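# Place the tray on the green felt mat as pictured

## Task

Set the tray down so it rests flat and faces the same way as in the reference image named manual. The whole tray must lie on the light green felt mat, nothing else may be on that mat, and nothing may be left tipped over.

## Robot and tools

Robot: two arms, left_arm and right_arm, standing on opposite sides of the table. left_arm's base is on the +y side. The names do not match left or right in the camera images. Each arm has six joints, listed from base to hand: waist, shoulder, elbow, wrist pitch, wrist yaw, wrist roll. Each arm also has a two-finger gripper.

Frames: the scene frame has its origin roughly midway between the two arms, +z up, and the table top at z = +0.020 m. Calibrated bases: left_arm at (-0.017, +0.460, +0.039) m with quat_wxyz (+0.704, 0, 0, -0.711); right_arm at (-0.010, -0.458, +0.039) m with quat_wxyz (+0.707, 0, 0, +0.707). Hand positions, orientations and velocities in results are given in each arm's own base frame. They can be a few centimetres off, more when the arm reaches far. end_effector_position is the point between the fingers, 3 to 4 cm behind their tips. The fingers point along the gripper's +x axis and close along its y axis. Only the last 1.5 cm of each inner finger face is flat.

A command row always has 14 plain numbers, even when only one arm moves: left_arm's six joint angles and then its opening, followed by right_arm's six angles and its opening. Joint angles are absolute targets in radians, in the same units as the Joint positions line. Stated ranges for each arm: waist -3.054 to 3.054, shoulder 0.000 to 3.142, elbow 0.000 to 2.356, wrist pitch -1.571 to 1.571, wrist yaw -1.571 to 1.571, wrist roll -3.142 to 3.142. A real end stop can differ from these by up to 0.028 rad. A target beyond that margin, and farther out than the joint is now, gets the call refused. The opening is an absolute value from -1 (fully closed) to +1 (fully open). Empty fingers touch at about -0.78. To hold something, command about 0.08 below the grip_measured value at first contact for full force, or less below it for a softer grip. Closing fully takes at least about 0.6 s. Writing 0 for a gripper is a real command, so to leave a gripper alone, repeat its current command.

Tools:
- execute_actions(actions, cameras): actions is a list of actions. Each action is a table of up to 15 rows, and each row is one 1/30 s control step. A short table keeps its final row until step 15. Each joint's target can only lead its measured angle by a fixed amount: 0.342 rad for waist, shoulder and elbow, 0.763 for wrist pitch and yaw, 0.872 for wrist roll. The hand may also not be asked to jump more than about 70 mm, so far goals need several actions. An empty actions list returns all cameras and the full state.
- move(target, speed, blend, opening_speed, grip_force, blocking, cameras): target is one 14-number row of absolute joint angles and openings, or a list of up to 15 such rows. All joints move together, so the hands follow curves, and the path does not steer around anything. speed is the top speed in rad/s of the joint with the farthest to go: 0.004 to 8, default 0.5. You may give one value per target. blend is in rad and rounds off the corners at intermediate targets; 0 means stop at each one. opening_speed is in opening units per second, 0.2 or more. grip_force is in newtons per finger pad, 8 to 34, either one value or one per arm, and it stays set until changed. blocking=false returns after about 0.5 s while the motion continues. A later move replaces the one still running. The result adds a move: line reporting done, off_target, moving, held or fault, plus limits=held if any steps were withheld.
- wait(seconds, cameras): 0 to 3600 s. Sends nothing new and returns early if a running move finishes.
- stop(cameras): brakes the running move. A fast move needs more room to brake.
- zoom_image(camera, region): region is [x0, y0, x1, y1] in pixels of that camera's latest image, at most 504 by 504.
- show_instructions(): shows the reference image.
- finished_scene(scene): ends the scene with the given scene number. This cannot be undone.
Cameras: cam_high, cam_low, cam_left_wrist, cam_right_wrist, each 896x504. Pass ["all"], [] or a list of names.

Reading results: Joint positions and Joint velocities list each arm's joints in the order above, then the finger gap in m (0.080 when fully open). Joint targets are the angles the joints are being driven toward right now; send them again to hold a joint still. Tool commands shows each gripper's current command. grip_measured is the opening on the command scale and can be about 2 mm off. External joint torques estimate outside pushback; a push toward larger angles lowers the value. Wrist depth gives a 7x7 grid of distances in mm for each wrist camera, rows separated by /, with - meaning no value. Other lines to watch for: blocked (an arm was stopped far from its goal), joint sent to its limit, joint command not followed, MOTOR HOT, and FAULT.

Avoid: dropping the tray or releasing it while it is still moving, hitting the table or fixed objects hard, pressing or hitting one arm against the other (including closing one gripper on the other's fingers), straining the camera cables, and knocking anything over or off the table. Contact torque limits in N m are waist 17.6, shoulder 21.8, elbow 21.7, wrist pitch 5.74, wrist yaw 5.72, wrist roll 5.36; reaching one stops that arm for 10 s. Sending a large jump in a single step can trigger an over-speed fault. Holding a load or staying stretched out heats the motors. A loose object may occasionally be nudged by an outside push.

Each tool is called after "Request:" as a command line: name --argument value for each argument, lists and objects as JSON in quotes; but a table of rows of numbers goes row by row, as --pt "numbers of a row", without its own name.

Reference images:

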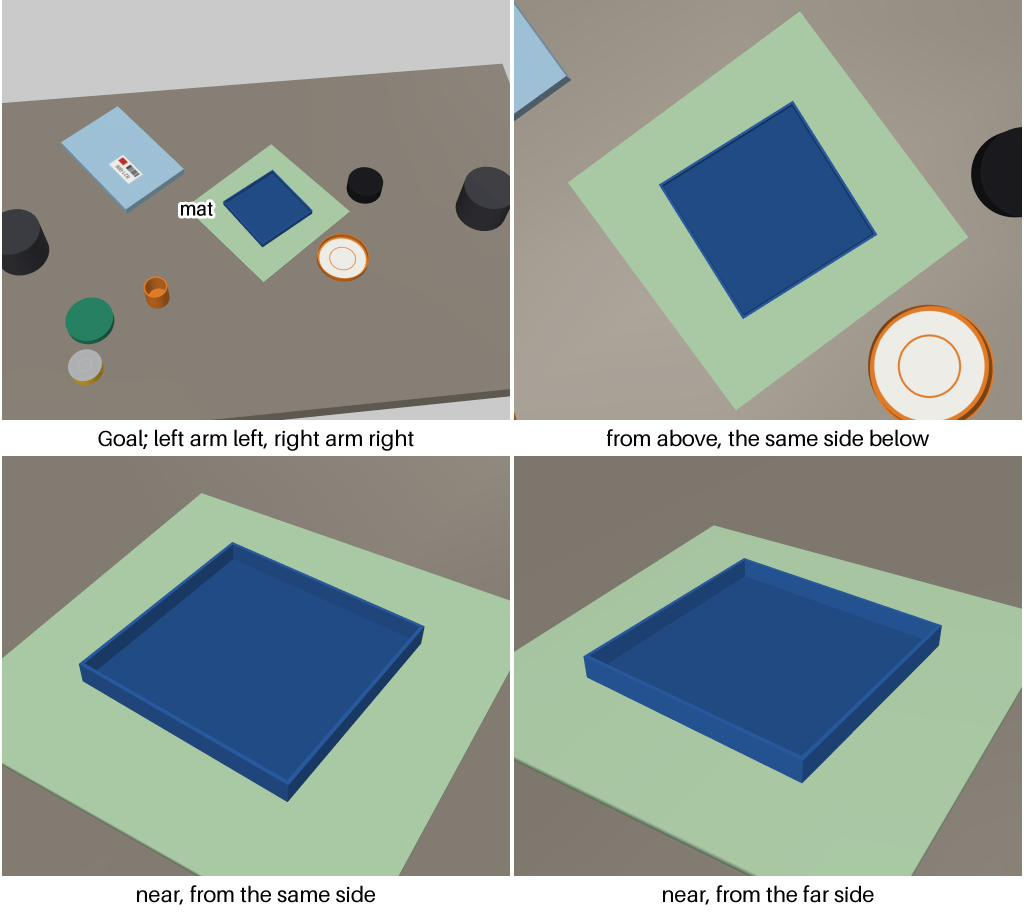

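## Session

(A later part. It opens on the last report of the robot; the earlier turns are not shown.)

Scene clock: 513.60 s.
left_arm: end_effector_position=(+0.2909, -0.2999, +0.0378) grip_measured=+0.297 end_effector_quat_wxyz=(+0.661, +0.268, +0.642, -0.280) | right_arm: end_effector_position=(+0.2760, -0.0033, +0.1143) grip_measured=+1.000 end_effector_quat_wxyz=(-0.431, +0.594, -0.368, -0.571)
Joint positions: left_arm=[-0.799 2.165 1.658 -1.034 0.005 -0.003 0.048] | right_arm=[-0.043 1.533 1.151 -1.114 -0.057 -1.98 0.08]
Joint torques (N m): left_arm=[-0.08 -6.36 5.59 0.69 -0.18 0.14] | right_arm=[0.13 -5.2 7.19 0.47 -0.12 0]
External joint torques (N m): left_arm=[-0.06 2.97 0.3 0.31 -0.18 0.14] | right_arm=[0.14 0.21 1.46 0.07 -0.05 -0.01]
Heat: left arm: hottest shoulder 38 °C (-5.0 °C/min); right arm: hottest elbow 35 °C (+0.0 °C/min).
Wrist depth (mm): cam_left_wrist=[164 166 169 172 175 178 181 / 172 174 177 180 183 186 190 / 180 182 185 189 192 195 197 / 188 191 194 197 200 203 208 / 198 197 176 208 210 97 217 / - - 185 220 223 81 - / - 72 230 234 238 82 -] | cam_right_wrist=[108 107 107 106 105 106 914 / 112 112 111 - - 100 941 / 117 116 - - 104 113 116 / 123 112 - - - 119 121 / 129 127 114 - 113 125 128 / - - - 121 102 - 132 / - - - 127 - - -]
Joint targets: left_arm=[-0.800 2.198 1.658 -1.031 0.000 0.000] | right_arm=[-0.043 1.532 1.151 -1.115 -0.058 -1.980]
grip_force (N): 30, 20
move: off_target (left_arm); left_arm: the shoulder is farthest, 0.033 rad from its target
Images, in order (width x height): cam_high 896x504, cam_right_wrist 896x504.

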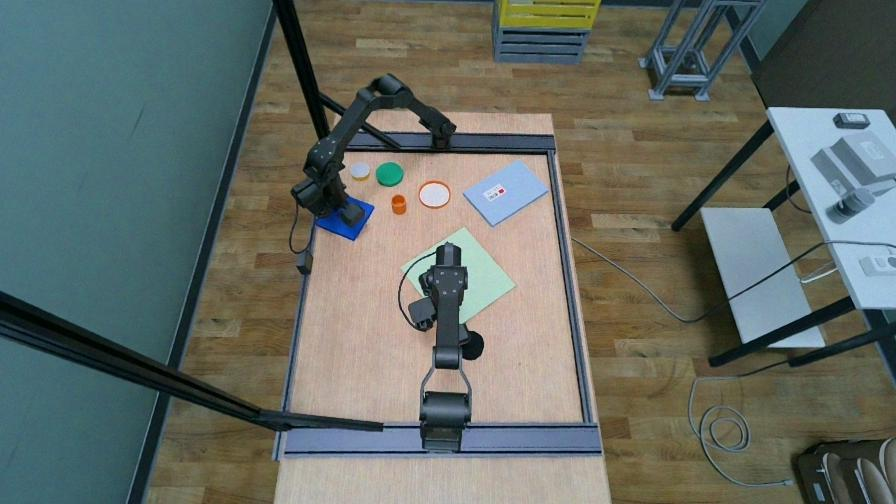

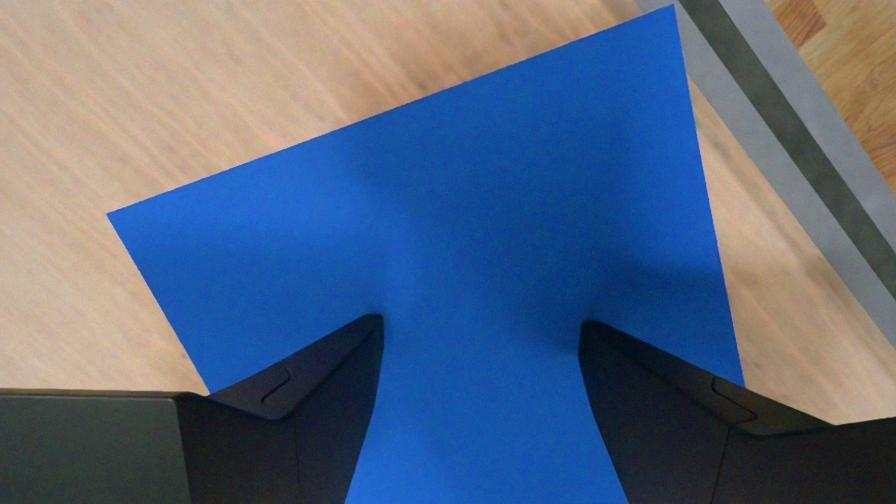

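Request:
move --pt "-0.898 2.007 1.346 -0.91 0 -0.575 0.3 -0.043 1.532 1.151 -1.115 -0.058 -1.98 1" --pt "-0.946 2.09 1.474 -0.954 0 -0.623 0.3 -0.043 1.532 1.151 -1.115 -0.058 -1.98 1" --speed 0.25 --blend 0.03 --cameras '["cam_right_wrist","cam_high"]'

Scene clock: 621.80 s.
left_arm: end_effector_position=(+0.2304, -0.3139, +0.0360) grip_measured=+0.297 end_effector_quat_wxyz=(+0.708, +0.104, +0.687, -0.122) | right_arm: end_effector_position=(+0.2760, -0.0033, +0.1143) grip_measured=+1.000 end_effector_quat_wxyz=(-0.431, +0.594, -0.368, -0.571)
Joint positions: left_arm=[-0.939 2.054 1.478 -0.955 -0.002 -0.618 0.048] | right_arm=[-0.043 1.533 1.151 -1.114 -0.057 -1.98 0.08]
Joint torques (N m): left_arm=[-0.64 -5.17 5.16 0.57 0.04 -0.13] | right_arm=[0.07 -5.25 7.31 0.46 -0.12 0]
External joint torques (N m): left_arm=[-0.74 3.4 -0.01 0.22 0.09 -0.13] | right_arm=[0.06 0.12 1.65 0.08 -0.04 -0.01]
Heat: left arm: hottest shoulder 41 °C (+1.0 °C/min); right arm: hottest elbow 35 °C (+0.0 °C/min).
Wrist depth (mm): cam_left_wrist=[164 166 169 172 175 178 181 / 171 174 177 180 183 186 190 / 180 182 185 190 192 195 197 / 188 191 193 198 200 203 208 / 198 197 101 209 210 97 217 / - - 186 220 223 81 - / - 72 230 235 238 82 -] | cam_right_wrist=[109 107 107 107 106 106 911 / 112 100 - - 99 100 937 / 117 116 - 103 - - 972 / 123 121 - 109 - - 1039 / 129 128 92 - 112 126 1077 / - - - 120 94 - 1124 / - - - 125 - - -]
Joint targets: left_arm=[-0.946 2.090 1.474 -0.954 0.000 -0.623] | right_arm=[-0.043 1.532 1.151 -1.115 -0.058 -1.980]
grip_force (N): 30, 20
move: off_target (left_arm); left_arm: the shoulder is farthest, 0.036 rad from its target
Images, in order (width x height): cam_high 896x504, cam_right_wrist 896x504.

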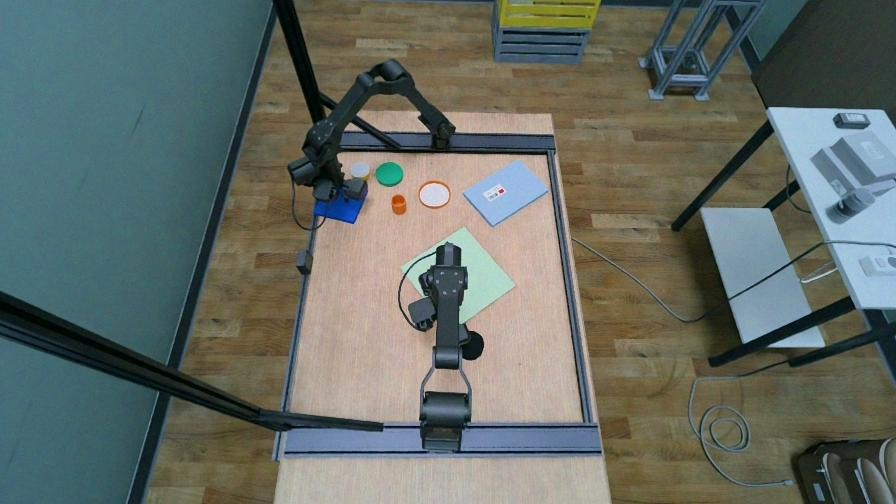

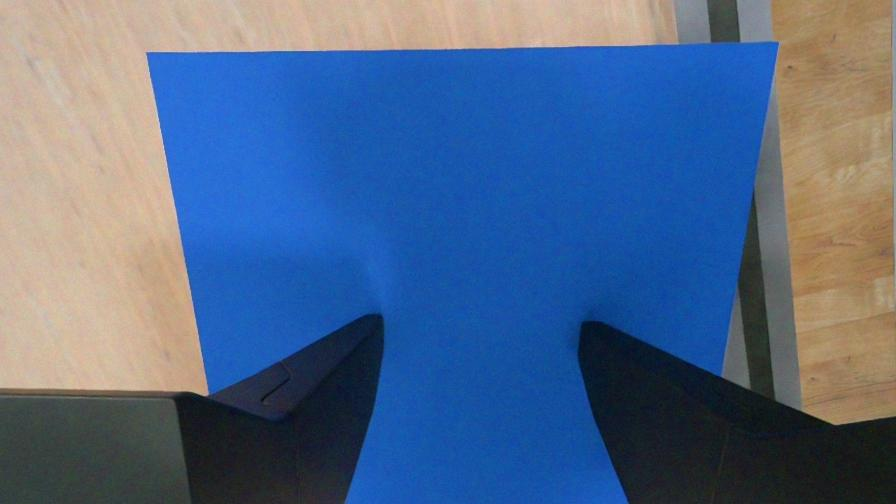

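Request:
zoom_image --camera "cam_high" --region '[280, 130, 420, 270]'

Request:
zoom_image --camera "cam_right_wrist" --region '[560, 0, 896, 420]'

Scaled by 3.600.

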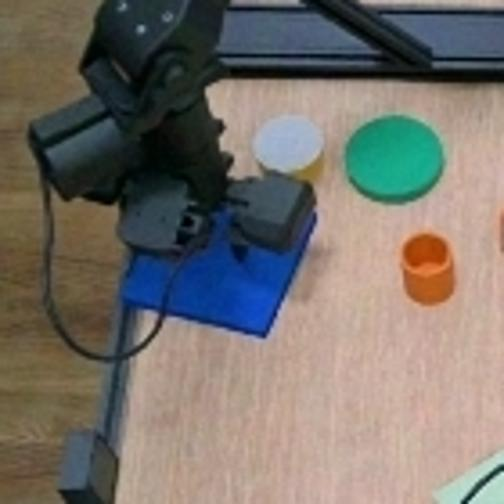

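Scaled by 1.200.

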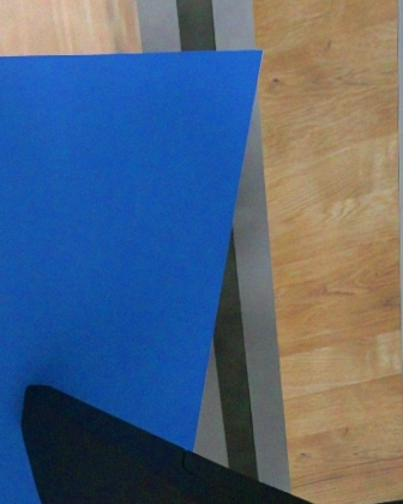

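Request:
execute_actions --actions '[]' --cameras '["cam_low"]'

Request:
zoom_image --camera "cam_low" --region '[540, 160, 896, 340]'

Request:
zoom_image --camera "cam_low" --region '[80, 180, 440, 460]'

Scene clock: 723.93 s.
left_arm: end_effector_position=(+0.2303, -0.3139, +0.0360) grip_measured=+0.297 end_effector_quat_wxyz=(+0.708, +0.104, +0.688, -0.122) | right_arm: end_effector_position=(+0.2760, -0.0033, +0.1143) grip_measured=+1.000 end_effector_quat_wxyz=(-0.431, +0.594, -0.368, -0.571)
Joint positions: left_arm=[-0.939 2.054 1.478 -0.956 -0.002 -0.618 0.048] | right_arm=[-0.043 1.533 1.151 -1.114 -0.057 -1.98 0.08]
Joint velocities: within noise
Joint torques (N m): left_arm=[-0.67 -5.28 5.21 0.55 0.04 -0.12] | right_arm=[0.05 -5.06 7.19 0.48 -0.12 -0.03]
External joint torques (N m): left_arm=[-0.69 3.24 0.02 0.17 0.07 -0.12] | right_arm=[0.05 0.36 1.41 0.06 -0.04 -0.03]
Heat: left arm: hottest shoulder 39 °C (-1.0 °C/min); right arm: hottest elbow 35 °C (+0.0 °C/min).
Wrist depth (mm): cam_left_wrist=[164 166 169 172 175 178 181 / 172 174 177 180 183 187 190 / 180 182 185 189 192 195 197 / 188 191 194 197 200 203 208 / 198 197 176 208 210 97 217 / - - 185 220 224 81 - / - 72 230 234 238 82 -] | cam_right_wrist=[109 108 107 106 105 106 918 / 112 100 100 - - - 941 / 117 118 - - - - 999 / 123 121 109 - - - 1047 / 128 128 - - - 114 1069 / - - - - 94 - 1100 / - - - - - - -]
Joint targets: left_arm=[-0.946 2.090 1.474 -0.954 0.000 -0.623] | right_arm=[-0.043 1.532 1.151 -1.115 -0.058 -1.980]
Tool commands: left_gripper/opening=+0.3 right_gripper/opening=+1.0
grip_force (N): 30, 20
Images, in order (width x height): cam_low 896x504.

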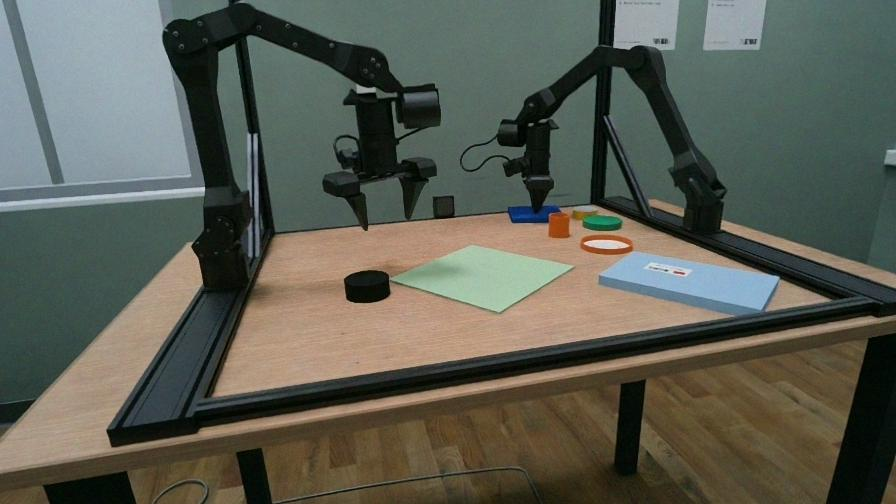

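Scaled by 1.416.

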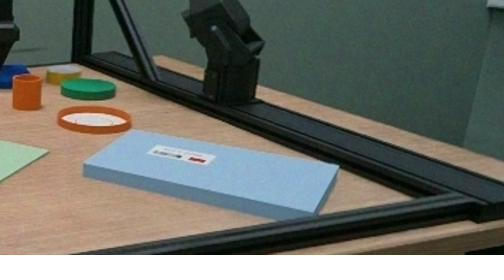

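Scaled by 1.400.

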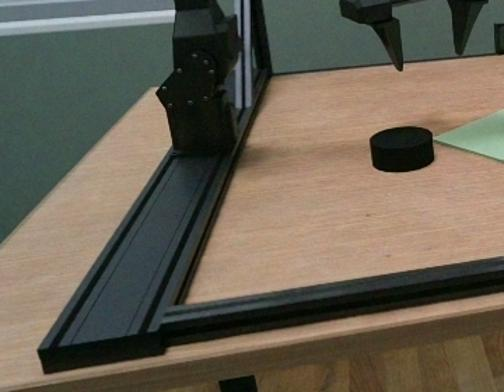

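Request:
move --pt "-0.94 2.02 1.686 -1.237 0 -0.62 0.11 -0.043 1.532 1.151 -1.115 -0.058 -1.98 1" --pt "0.167 1.353 0.98 -1.197 0 0.167 0.11 -0.043 1.532 1.151 -1.115 -0.058 -1.98 1" --speed '[0.5,1.0]' --opening_speed 1.2 --cameras '["cam_right_wrist","cam_high"]'

Scene clock: 851.87 s.
left_arm: end_effector_position=(+0.2121, +0.0348, +0.1097) grip_measured=+0.113 end_effector_quat_wxyz=(+0.706, -0.001, +0.708, +0.000) | right_arm: end_effector_position=(+0.2760, -0.0033, +0.1143) grip_measured=+1.000 end_effector_quat_wxyz=(-0.431, +0.594, -0.368, -0.571)
Joint positions: left_arm=[0.164 1.364 0.989 -1.199 0.001 0.163 0.04] | right_arm=[-0.043 1.533 1.151 -1.114 -0.057 -1.98 0.08]
Joint torques (N m): left_arm=[0.28 -5.58 4.84 0.57 -0.03 0.14] | right_arm=[0.13 -5.23 7.13 0.47 -0.13 -0.02]
External joint torques (N m): left_arm=[0.29 -1.72 -0.45 0.28 -0.04 0.14] | right_arm=[0.12 0.21 1.41 0.09 -0.05 -0.02]
Heat: left arm: hottest shoulder 40 °C (+1.0 °C/min); right arm: hottest elbow 35 °C (+0.0 °C/min).
Wrist depth (mm): cam_left_wrist=[164 166 169 172 175 178 181 / 172 174 177 180 183 187 190 / 180 182 186 189 192 195 197 / 188 191 194 197 200 204 208 / 198 197 176 208 210 97 217 / - - 185 220 223 81 - / - 72 230 234 238 82 -] | cam_right_wrist=[159 160 175 175 175 175 175 / - 170 184 183 183 183 183 / - 177 189 193 189 191 194 / 186 184 188 203 202 201 203 / 197 - 210 215 211 214 212 / 206 - - 228 102 222 - / - - - 243 - - -]
Joint targets: left_arm=[0.167 1.353 0.980 -1.197 0.000 0.167] | right_arm=[-0.043 1.532 1.151 -1.115 -0.058 -1.980]
grip_force (N): 30, 20
move: done
Images, in order (width x height): cam_high 896x504, cam_right_wrist 896x504.

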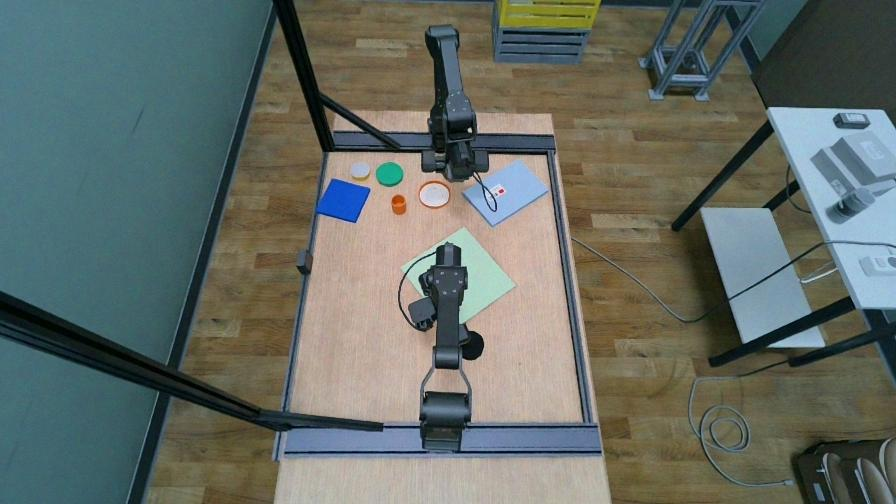

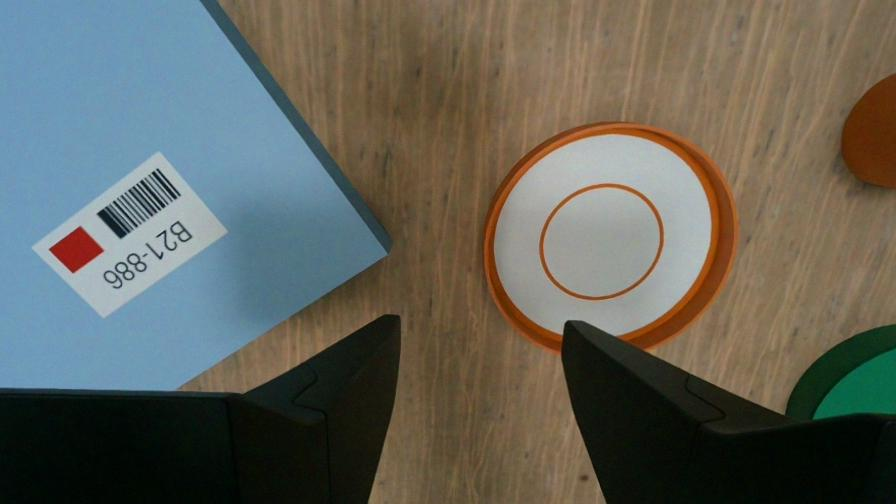

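Request:
move --pt "0.124 1.436 0.702 -0.8375 0 0.124 -0.16 -0.043 1.532 1.151 -1.115 -0.058 -1.98 1" --speed 0.3 --opening_speed 1.2 --cameras '["cam_right_wrist"]'

Scene clock: 864.43 s.
left_arm: end_effector_position=(+0.2073, +0.0263, +0.0299) grip_measured=-0.157 end_effector_quat_wxyz=(+0.710, +0.000, +0.704, +0.000) | right_arm: end_effector_position=(+0.2760, -0.0033, +0.1143) grip_measured=+1.000 end_effector_quat_wxyz=(-0.431, +0.594, -0.368, -0.571)
Joint positions: left_arm=[0.127 1.432 0.71 -0.84 0.001 0.128 0.028] | right_arm=[-0.043 1.533 1.151 -1.114 -0.057 -1.98 0.08]
Joint torques (N m): left_arm=[-0.28 -3.84 4.38 0.6 -0.03 -0.07] | right_arm=[0 -5.17 7.18 0.46 -0.13 -0.02]
External joint torques (N m): left_arm=[-0.28 0.02 -0.47 0.27 -0.04 -0.07] | right_arm=[0 0.28 1.45 0.07 -0.05 -0.02]
Heat: left arm: hottest shoulder 39 °C (+0.0 °C/min); right arm: hottest elbow 35 °C (+0.0 °C/min).
Wrist depth (mm): cam_left_wrist=[164 166 169 172 174 178 181 / 172 174 177 180 183 186 190 / 180 182 185 190 192 194 197 / 188 191 194 198 200 203 208 / 198 197 176 208 210 97 216 / - - 185 220 223 81 - / - 72 230 235 238 82 -] | cam_right_wrist=[- 103 103 103 102 103 103 / - 108 108 108 108 107 108 / - 112 114 113 112 111 111 / 102 103 118 118 117 118 116 / - 106 123 124 122 127 125 / - - - 132 96 129 128 / - - - 141 87 - -]
Joint targets: left_arm=[0.124 1.436 0.702 -0.837 0.000 0.124] | right_arm=[-0.043 1.532 1.151 -1.115 -0.058 -1.980]
grip_force (N): 30, 20
move: done

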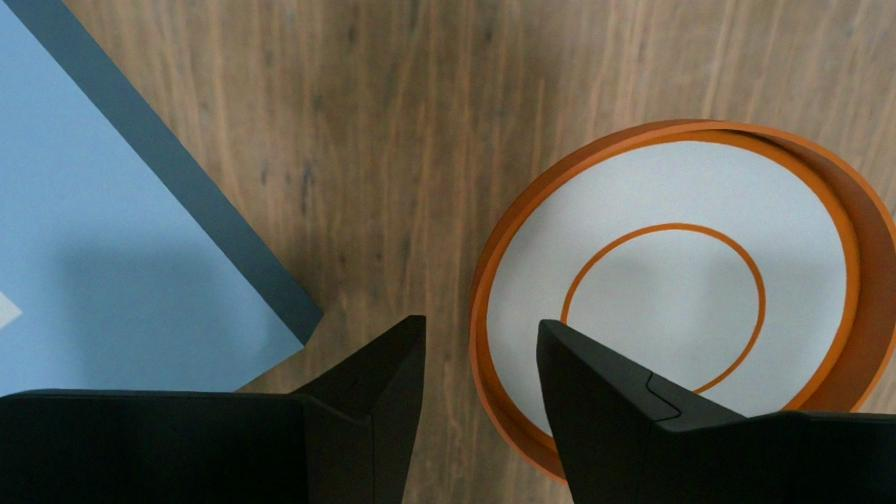

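Request:
move --pt "0.124 1.436 0.702 -0.8375 0 0.124 -1 -0.043 1.532 1.151 -1.115 -0.058 -1.98 1" --pt "0.124 1.34 0.965 -1.196 0 0.124 -1 -0.043 1.532 1.151 -1.115 -0.058 -1.98 1" --pt "-0.424 2.32 2.211 -1.462 0 0 -1 -0.043 1.532 1.151 -1.115 -0.058 -1.98 1" --pt "-0.424 2.3257 1.954 -1.1995 0 0 -1 -0.043 1.532 1.151 -1.115 -0.058 -1.98 1" --speed '[0.3,0.5,1.0,0.4]' --opening_speed 1.0 --cameras '["cam_right_wrist","cam_high"]'

Scene clock: 876.10 s.
left_arm: end_effector_position=(+0.4123, -0.1864, +0.0480) grip_measured=-0.752 end_effector_quat_wxyz=(+0.694, +0.149, +0.688, -0.151) | right_arm: end_effector_position=(+0.2760, -0.0033, +0.1143) grip_measured=+1.000 end_effector_quat_wxyz=(-0.431, +0.594, -0.368, -0.571)
Joint positions: left_arm=[-0.424 2.322 1.962 -1.202 0.001 0.004 0.001] | right_arm=[-0.043 1.533 1.151 -1.114 -0.057 -1.98 0.08]
Joint torques (N m): left_arm=[0.01 -10.84 4.96 0.58 -0.05 -0.08] | right_arm=[0.04 -5.18 7.29 0.45 -0.11 0]
External joint torques (N m): left_arm=[0.02 -0.47 -0.45 0.23 -0.04 -0.08] | right_arm=[0.05 0.26 1.5 0.04 -0.03 -0.01]
Heat: left arm: hottest shoulder 39 °C (+0.0 °C/min); right arm: hottest elbow 35 °C (+0.0 °C/min).
Wrist depth (mm): cam_left_wrist=[164 166 169 172 175 178 181 / 171 174 177 180 183 186 190 / 180 183 185 189 192 194 197 / 188 191 194 197 200 203 208 / 198 197 176 208 210 97 217 / - - 185 220 223 81 - / - 72 230 234 238 82 -] | cam_right_wrist=[- 111 110 109 108 108 108 / 118 116 115 115 114 113 113 / 122 122 121 121 120 119 118 / 127 127 128 128 126 124 125 / 133 136 135 132 132 132 133 / - 142 140 - 138 138 139 / - - - - - - -]
Joint targets: left_arm=[-0.424 2.326 1.954 -1.199 0.000 0.000] | right_arm=[-0.043 1.532 1.151 -1.115 -0.058 -1.980]
grip_force (N): 30, 20
move: done
Images, in order (width x height): cam_high 896x504, cam_right_wrist 896x504.

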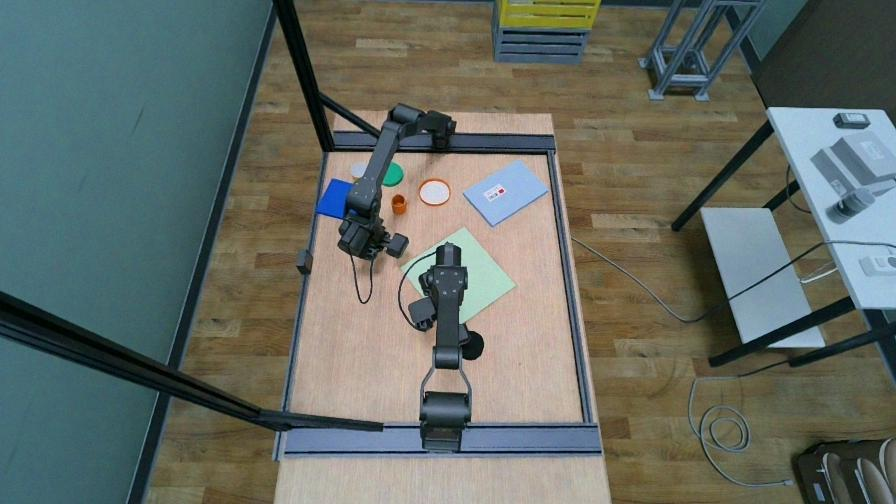

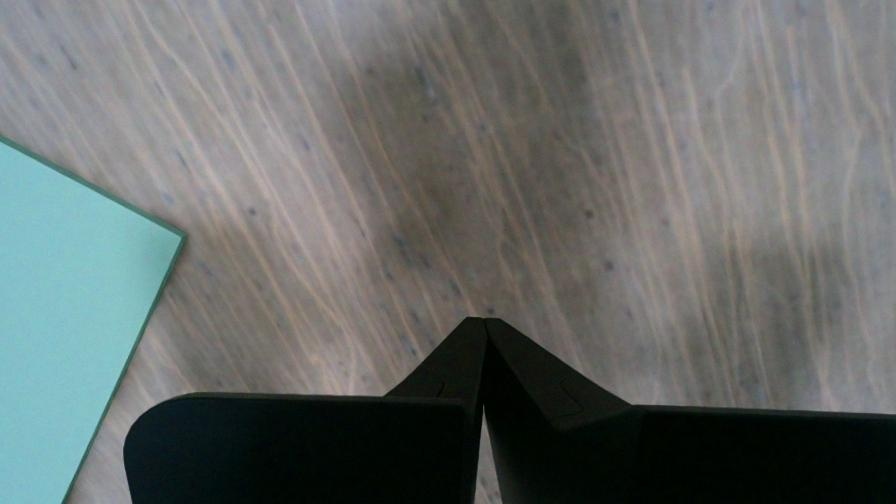

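Request:
move --pt "-0.424 2.32 2.211 -1.462 0 0 -0.16 -0.043 1.532 1.151 -1.115 -0.058 -1.98 1" --pt "0.124 1.34 0.965 -1.196 0 0.124 -0.16 -0.043 1.532 1.151 -1.115 -0.058 -1.98 1" --speed '[0.6,1.0]' --opening_speed 1.0 --cameras '["cam_right_wrist"]'

Scene clock: 889.77 s.
left_arm: end_effector_position=(+0.2096, +0.0253, +0.1085) grip_measured=-0.163 end_effector_quat_wxyz=(+0.705, -0.001, +0.709, +0.000) | right_arm: end_effector_position=(+0.2760, -0.0033, +0.1143) grip_measured=+1.000 end_effector_quat_wxyz=(-0.431, +0.594, -0.368, -0.571)
Joint positions: left_arm=[0.121 1.351 0.974 -1.199 0.001 0.12 0.028] | right_arm=[-0.043 1.533 1.151 -1.114 -0.057 -1.98 0.08]
Joint torques (N m): left_arm=[0.31 -5.51 5.01 0.57 -0.02 0.16] | right_arm=[0.05 -5.21 7.22 0.45 -0.13 -0.02]
External joint torques (N m): left_arm=[0.32 -1.73 -0.3 0.28 -0.03 0.16] | right_arm=[0.02 0.25 1.54 0.09 -0.05 -0.03]
Heat: left arm: hottest shoulder 45 °C (+6.0 °C/min); right arm: hottest elbow 35 °C (+0.0 °C/min).
Wrist depth (mm): cam_left_wrist=[164 166 169 172 175 178 181 / 172 174 177 180 183 187 190 / 180 182 185 189 192 195 197 / 188 191 194 197 200 203 208 / 198 197 176 208 210 97 217 / - - 185 220 224 81 - / - 72 230 234 238 82 -] | cam_right_wrist=[160 171 175 174 174 174 174 / 167 168 183 183 182 182 181 / 176 176 189 192 191 189 193 / 185 - 201 203 201 201 201 / 194 212 212 215 209 213 210 / - 223 - 227 95 223 209 / - - - 242 87 - -]
Joint targets: left_arm=[0.124 1.340 0.965 -1.196 0.000 0.124] | right_arm=[-0.043 1.532 1.151 -1.115 -0.058 -1.980]
grip_force (N): 30, 20
move: done

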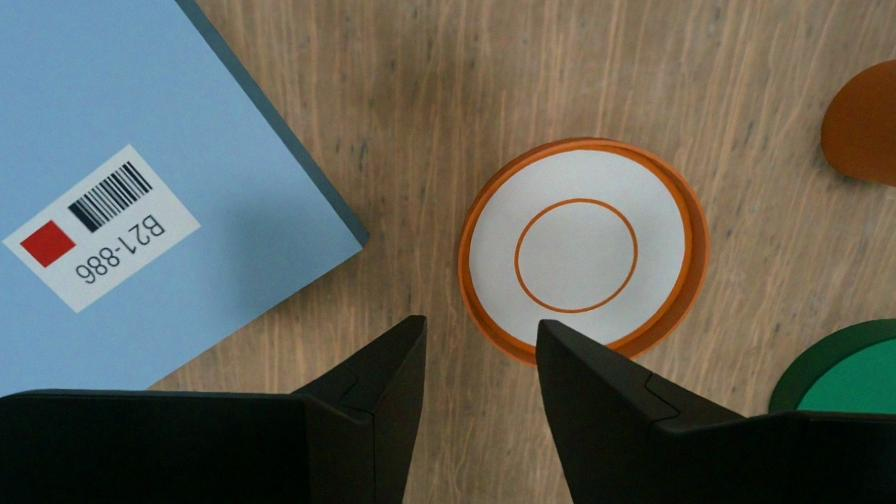

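Request:
move --pt "0.124 1.409 0.662 -0.824 0 0.124 -0.16 -0.043 1.532 1.151 -1.115 -0.058 -1.98 1" --pt "0.124 1.409 0.662 -0.824 0 0.124 -1 -0.043 1.532 1.151 -1.115 -0.058 -1.98 1" --pt "0.124 1.327 0.797 -1.041 0 0.124 -1 -0.043 1.532 1.151 -1.115 -0.058 -1.98 1" --speed '[0.4,0.3,0.3]' --opening_speed 0.8 --grip_force '[34,34]' --cameras '["cam_right_wrist"]'

Scene clock: 907.87 s.
left_arm: end_effector_position=(+0.1920, +0.0232, +0.0641) grip_measured=-0.752 end_effector_quat_wxyz=(+0.699, -0.001, +0.715, -0.001) | right_arm: end_effector_position=(+0.2760, -0.0033, +0.1143) grip_measured=+1.000 end_effector_quat_wxyz=(-0.431, +0.594, -0.368, -0.571)
Joint positions: left_arm=[0.121 1.337 0.782 -1.039 0.001 0.12 0.001] | right_arm=[-0.043 1.533 1.151 -1.114 -0.057 -1.98 0.08]
Joint torques (N m): left_arm=[0.29 -4.9 7.38 0.28 -0.03 0.16] | right_arm=[0.21 -5.2 7.21 0.47 -0.12 -0.01]
External joint torques (N m): left_arm=[0.29 -1.45 2.27 0 -0.04 0.16] | right_arm=[0.21 0.21 1.49 0.08 -0.04 -0.02]
Heat: left arm: hottest shoulder 41 °C (+2.0 °C/min); right arm: hottest elbow 35 °C (+0.0 °C/min).
Wrist depth (mm): cam_left_wrist=[164 166 169 172 174 178 181 / 172 174 177 180 184 186 190 / 180 182 185 189 192 195 197 / 188 191 194 197 200 203 208 / 198 197 173 208 210 97 217 / - - 187 220 224 81 - / - 72 230 235 237 82 -] | cam_right_wrist=[118 121 133 133 133 133 133 / - 125 140 140 140 138 140 / 129 132 146 147 144 107 108 / 138 139 156 155 114 113 113 / - 168 165 161 119 119 120 / - 173 172 - 123 124 123 / - - - - - - -]
Joint targets: left_arm=[0.124 1.327 0.797 -1.041 0.000 0.124] | right_arm=[-0.043 1.532 1.151 -1.115 -0.058 -1.980]
move: done

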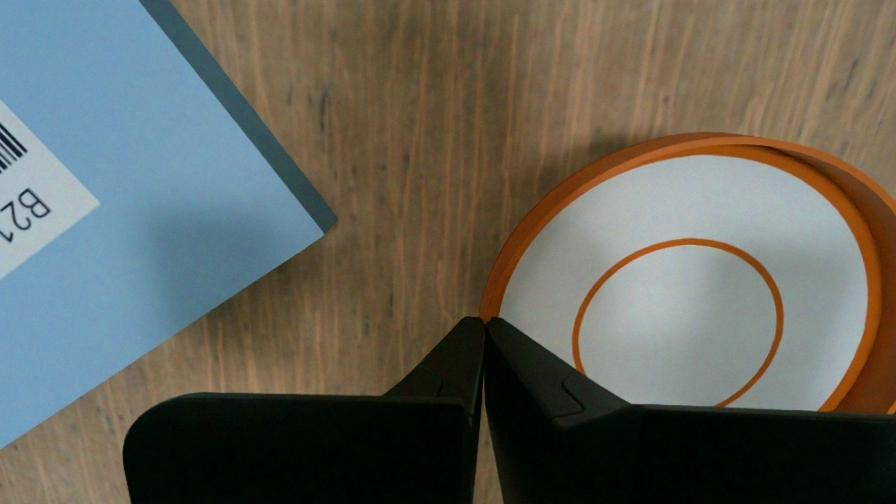

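Request:
move --pt "0.05 1.45 1.15 -1.27 0 0.05 -1 -0.043 1.532 1.151 -1.115 -0.058 -1.98 1" --pt "-0.424 2.32 2.211 -1.462 0 0 -1 -0.043 1.532 1.151 -1.115 -0.058 -1.98 1" --pt "-0.424 2.3257 1.954 -1.1995 0 0 -1 -0.043 1.532 1.151 -1.115 -0.058 -1.98 1" --speed '[0.5,0.7,0.4]' --blend '[0.05,0.05,0]' --cameras '["cam_right_wrist","cam_high"]'

Scene clock: 916.47 s.
left_arm: end_effector_position=(+0.4121, -0.1865, +0.0477) grip_measured=-0.752 end_effector_quat_wxyz=(+0.694, +0.149, +0.688, -0.151) | right_arm: end_effector_position=(+0.2760, -0.0033, +0.1143) grip_measured=+1.000 end_effector_quat_wxyz=(-0.431, +0.594, -0.368, -0.571)
Joint positions: left_arm=[-0.425 2.323 1.962 -1.202 0.001 0.004 0.001] | right_arm=[-0.043 1.533 1.151 -1.114 -0.057 -1.98 0.08]
Joint torques (N m): left_arm=[0.08 -10.74 4.78 0.59 -0.05 -0.07] | right_arm=[0.1 -5.23 7.27 0.45 -0.1 -0.01]
External joint torques (N m): left_arm=[0.15 -0.37 -0.65 0.24 -0.04 -0.07] | right_arm=[0.08 0.15 1.58 0.06 -0.02 -0.01]
Heat: left arm: hottest shoulder 41 °C (+1.0 °C/min); right arm: hottest elbow 35 °C (+0.0 °C/min).
Wrist depth (mm): cam_left_wrist=[164 166 169 172 175 178 181 / 172 174 176 180 183 186 190 / 180 182 185 189 192 195 198 / 188 191 194 197 200 203 208 / 198 197 176 208 210 97 217 / - - 185 220 223 81 - / - 72 230 235 238 82 -] | cam_right_wrist=[- 111 110 109 108 108 108 / 118 116 115 115 114 112 113 / 121 122 121 121 117 108 108 / 127 127 128 128 113 113 112 / 135 136 135 131 119 119 120 / - 142 140 - 124 125 122 / - - - - - - -]
Joint targets: left_arm=[-0.424 2.326 1.954 -1.199 0.000 0.000] | right_arm=[-0.043 1.532 1.151 -1.115 -0.058 -1.980]
move: done
Images, in order (width x height): cam_high 896x504, cam_right_wrist 896x504.

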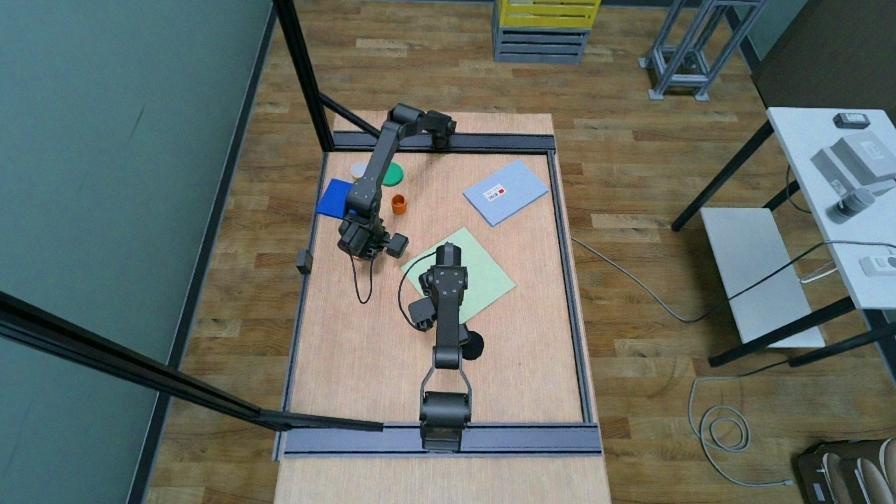

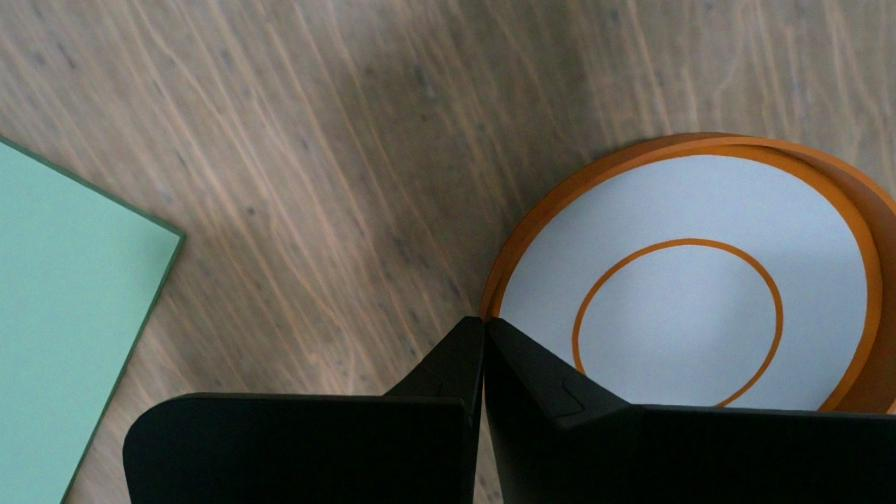

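Request:
move --pt "-0.424 2.332 1.929 -1.168 0 0 -1 -0.043 1.532 1.151 -1.115 -0.058 -1.98 1" --pt "-0.424 2.335 1.919 -1.155 0 0 -1 -0.043 1.532 1.151 -1.115 -0.058 -1.98 1" --speed '[0.1,0.04]' --cameras '[]'

Scene clock: 926.30 s.
left_arm: end_effector_position=(+0.4128, -0.1868, +0.0370) grip_measured=-0.752 end_effector_quat_wxyz=(+0.695, +0.149, +0.687, -0.152) | right_arm: end_effector_position=(+0.2760, -0.0033, +0.1143) grip_measured=+1.000 end_effector_quat_wxyz=(-0.431, +0.594, -0.368, -0.571)
Joint positions: left_arm=[-0.425 2.328 1.927 -1.157 0.001 0.004 0.001] | right_arm=[-0.043 1.533 1.151 -1.114 -0.057 -1.98 0.08]
Joint torques (N m): left_arm=[0.08 -10.51 4.84 0.55 -0.06 -0.08] | right_arm=[0.13 -5.31 7.27 0.47 -0.11 -0.02]
External joint torques (N m): left_arm=[0.16 -0.37 -0.43 0.22 -0.06 -0.08] | right_arm=[0.15 0.11 1.58 0.09 -0.03 -0.02]
Heat: left arm: hottest shoulder 46 °C (+7.1 °C/min); right arm: hottest elbow 35 °C (+0.0 °C/min).
Wrist depth (mm): cam_left_wrist=[164 166 169 172 175 178 181 / 172 174 177 180 183 187 190 / 179 182 185 189 192 194 197 / 188 191 194 197 200 204 208 / 198 197 176 208 210 97 217 / - - 185 220 224 81 - / - 72 230 234 238 82 -] | cam_right_wrist=[101 101 100 100 99 99 98 / 107 106 105 105 104 103 103 / 112 111 111 110 108 107 107 / 115 117 116 116 113 113 112 / - 124 123 120 119 119 119 / - 129 128 - 123 124 122 / - - - - - - -]
Joint targets: left_arm=[-0.424 2.335 1.919 -1.155 0.000 0.000] | right_arm=[-0.043 1.532 1.151 -1.115 -0.058 -1.980]
move: done

Request:
move --pt "-0.424 2.340 1.908 -1.139 0 0 -1 -0.043 1.532 1.151 -1.115 -0.058 -1.98 1" --pt "-0.424 2.340 1.908 -1.139 0 0 0 -0.043 1.532 1.151 -1.115 -0.058 -1.98 1" --pt "-0.424 2.32 2.18 -1.431 0 0 0.11 -0.043 1.532 1.151 -1.115 -0.058 -1.98 1" --speed '[0.04,0.1,0.4]' --opening_speed 1 --cameras '["cam_right_wrist"]'

Scene clock: 935.83 s.
left_arm: end_effector_position=(+0.4081, -0.1847, +0.0939) grip_measured=+0.107 end_effector_quat_wxyz=(+0.681, +0.152, +0.701, -0.148) | right_arm: end_effector_position=(+0.2760, -0.0033, +0.1143) grip_measured=+1.000 end_effector_quat_wxyz=(-0.431, +0.594, -0.368, -0.571)
Joint positions: left_arm=[-0.425 2.334 2.165 -1.429 0.001 0.004 0.04] | right_arm=[-0.043 1.533 1.151 -1.114 -0.057 -1.98 0.08]
Joint torques (N m): left_arm=[0.04 -12.84 7.55 0.25 -0.04 -0.07] | right_arm=[0.08 -5.18 7.2 0.45 -0.12 0]
External joint torques (N m): left_arm=[0.04 -2.46 2.18 -0.04 -0.03 -0.07] | right_arm=[0.12 0.23 1.43 0.03 -0.04 0]
Heat: left arm: hottest shoulder 49 °C (+10.0 °C/min); right arm: hottest elbow 35 °C (+0.0 °C/min).
Wrist depth (mm): cam_left_wrist=[164 166 169 172 175 178 181 / 172 174 177 180 183 187 190 / 180 182 186 189 192 194 198 / 188 191 194 197 200 203 208 / 197 197 170 208 209 97 216 / - - 186 220 223 81 - / - 72 230 234 237 82 -] | cam_right_wrist=[152 152 150 149 148 148 148 / 158 160 159 158 155 154 155 / 167 166 167 166 164 162 163 / 176 176 178 177 173 171 173 / 188 190 185 187 181 184 184 / 198 - - 201 101 192 190 / - - - 215 - - -]
Joint targets: left_arm=[-0.424 2.320 2.180 -1.431 0.000 0.000] | right_arm=[-0.043 1.532 1.151 -1.115 -0.058 -1.980]
move: done

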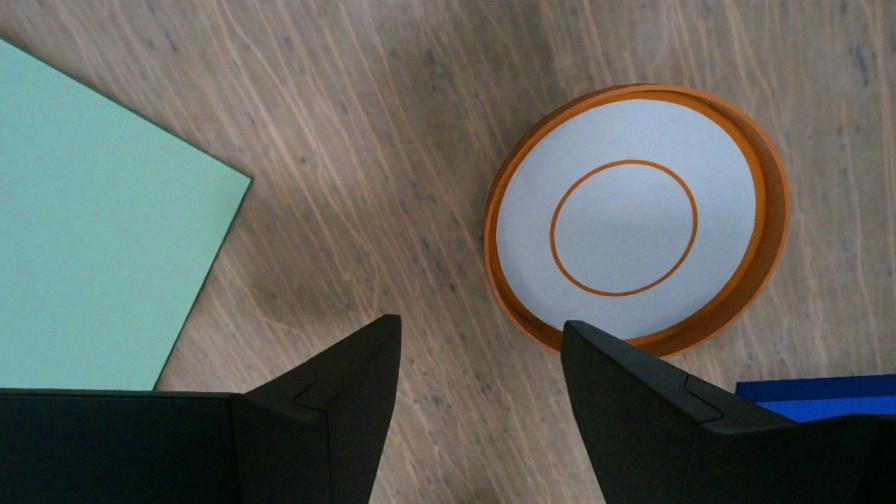

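Request:
move --target '[-0.463,1.63,1.273,-1.214,0,0,0.67,-0.043,1.532,1.151,-1.115,-0.058,-1.98,1]' --speed 0.8 --cameras '["cam_right_wrist"]'

Scene clock: 963.83 s.
left_arm: end_effector_position=(+0.2580, -0.1279, +0.1178) grip_measured=+0.667 end_effector_quat_wxyz=(+0.685, +0.163, +0.691, -0.162) | right_arm: end_effector_position=(+0.2760, -0.0033, +0.1143) grip_measured=+1.000 end_effector_quat_wxyz=(-0.431, +0.594, -0.368, -0.571)
Joint positions: left_arm=[-0.46 1.644 1.282 -1.216 0.001 0.004 0.065] | right_arm=[-0.043 1.533 1.151 -1.114 -0.057 -1.98 0.08]
Joint torques (N m): left_arm=[-0.24 -8.16 4.86 0.54 -0.05 -0.08] | right_arm=[0.11 -5.24 7.2 0.49 -0.1 -0.02]
External joint torques (N m): left_arm=[-0.28 -2.33 -0.45 0.23 -0.04 -0.08] | right_arm=[0.11 0.08 1.57 0.11 -0.03 -0.02]
Heat: left arm: hottest shoulder 66 °C (+24.1 °C/min); right arm: hottest elbow 35 °C (+0.0 °C/min). Fold the left arm in close to its base, or ease its load, before you think long.
Wrist depth (mm): cam_left_wrist=[164 166 169 172 175 178 181 / 172 174 177 180 183 187 190 / 180 182 185 189 192 194 197 / 188 191 194 197 200 203 208 / 198 197 176 208 210 97 217 / - - 185 220 223 81 - / - 72 230 233 237 82 -] | cam_right_wrist=[181 181 180 180 179 179 - / 191 190 189 189 188 188 - / 201 200 200 196 198 197 - / 212 211 210 205 210 208 - / 224 223 219 224 219 218 215 / - - 233 236 232 77 208 / - - 252 251 251 80 -]
Joint targets: left_arm=[-0.463 1.630 1.273 -1.214 0.000 0.000] | right_arm=[-0.043 1.532 1.151 -1.115 -0.058 -1.980]
MOTOR HOT: the shoulder of the left arm reports 66 °C; the controller stops that arm at 95 °C. To cool a motor, set the load down, stop pushing, or move to a pose that needs little force.
move: done

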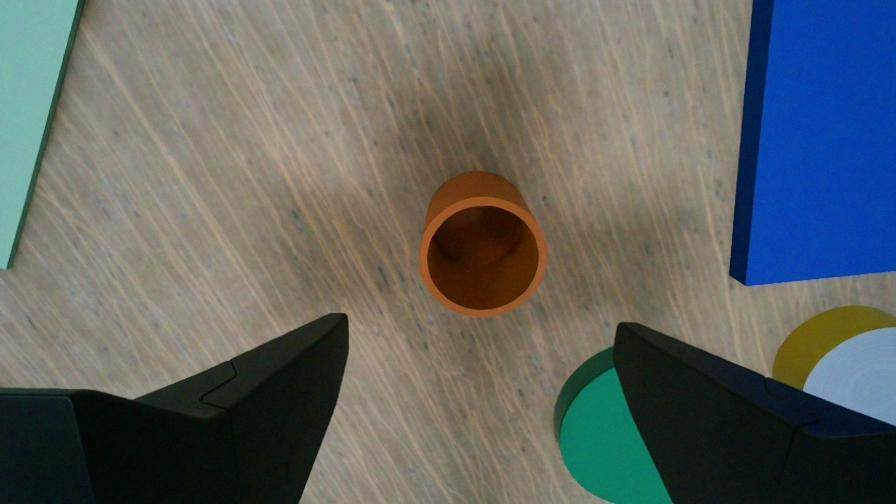

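Request:
move --pt "-0.478 1.666 1.002 -0.907 0 0 0.67 -0.043 1.532 1.151 -1.115 -0.058 -1.98 1" --pt "-0.478 1.666 1.002 -0.907 0 0 -0.1 -0.043 1.532 1.151 -1.115 -0.058 -1.98 1" --pt "-0.478 1.588 1.23 -1.2125 0 0 -0.1 -0.043 1.532 1.151 -1.115 -0.058 -1.98 1" --pt "-0.387 2.348 2.211 -1.434 0 0 -0.1 -0.043 1.532 1.151 -1.115 -0.058 -1.98 1" --pt "-0.387 2.347 2.011 -1.2345 0 0 -0.1 -0.043 1.532 1.151 -1.115 -0.058 -1.98 1" --speed '[0.5,0.5,0.6,0.8,0.4]' --opening_speed 1.2 --grip_force '[15,34]' --cameras '["cam_right_wrist","cam_high"]'

Scene clock: 990.87 s.
left_arm: end_effector_position=(+0.4246, -0.1739, +0.0545) grip_measured=+0.136 end_effector_quat_wxyz=(+0.698, +0.136, +0.689, -0.139) | right_arm: end_effector_position=(+0.2760, -0.0033, +0.1143) grip_measured=+1.000 end_effector_quat_wxyz=(-0.431, +0.594, -0.368, -0.571)
Joint positions: left_arm=[-0.388 2.343 2.024 -1.237 0.001 0.004 0.041] | right_arm=[-0.043 1.533 1.151 -1.114 -0.057 -1.98 0.08]
Joint torques (N m): left_arm=[0.11 -10.79 4.33 0.6 -0.05 -0.08] | right_arm=[0 -5.15 7.17 0.46 -0.12 0]
External joint torques (N m): left_arm=[0.04 -0.29 -1.09 0.26 -0.03 -0.08] | right_arm=[0.02 0.23 1.5 0.08 -0.04 0]
Heat: left arm: hottest shoulder 57 °C (+10.0 °C/min); right arm: hottest elbow 35 °C (+0.0 °C/min). Fold the left arm in close to its base, or ease its load, before you think long.
Wrist depth (mm): cam_left_wrist=[164 166 169 172 174 178 181 / 172 174 177 180 183 186 190 / 180 182 185 189 192 195 197 / 188 191 194 197 200 203 208 / 198 197 176 208 210 97 217 / - - 185 220 223 81 - / - 72 230 235 237 82 -] | cam_right_wrist=[118 118 118 117 116 116 115 / 125 124 123 122 122 121 120 / 127 129 130 127 126 125 125 / 135 134 136 133 - 132 131 / 142 142 142 136 114 139 139 / - - - 154 95 143 143 / - - - 161 159 - -]
Joint targets: left_arm=[-0.387 2.347 2.011 -1.235 0.000 0.000] | right_arm=[-0.043 1.532 1.151 -1.115 -0.058 -1.980]
MOTOR HOT: still on. The shoulder of the left arm reports 57 °C.
grip_force (N): 15, 34
move: done
Images, in order (width x height): cam_high 896x504, cam_right_wrist 896x504.

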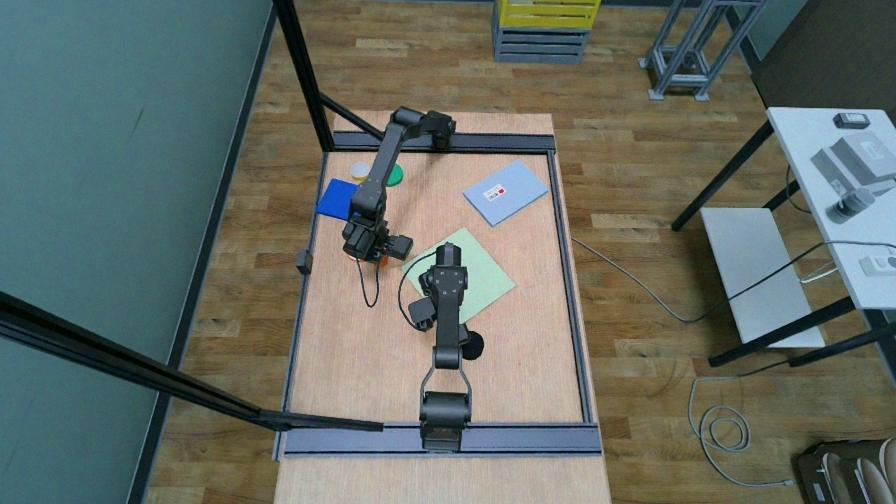

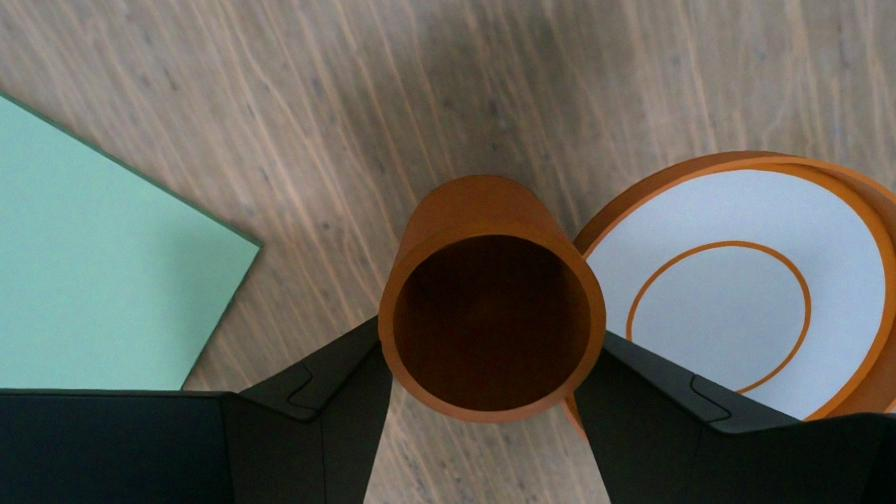

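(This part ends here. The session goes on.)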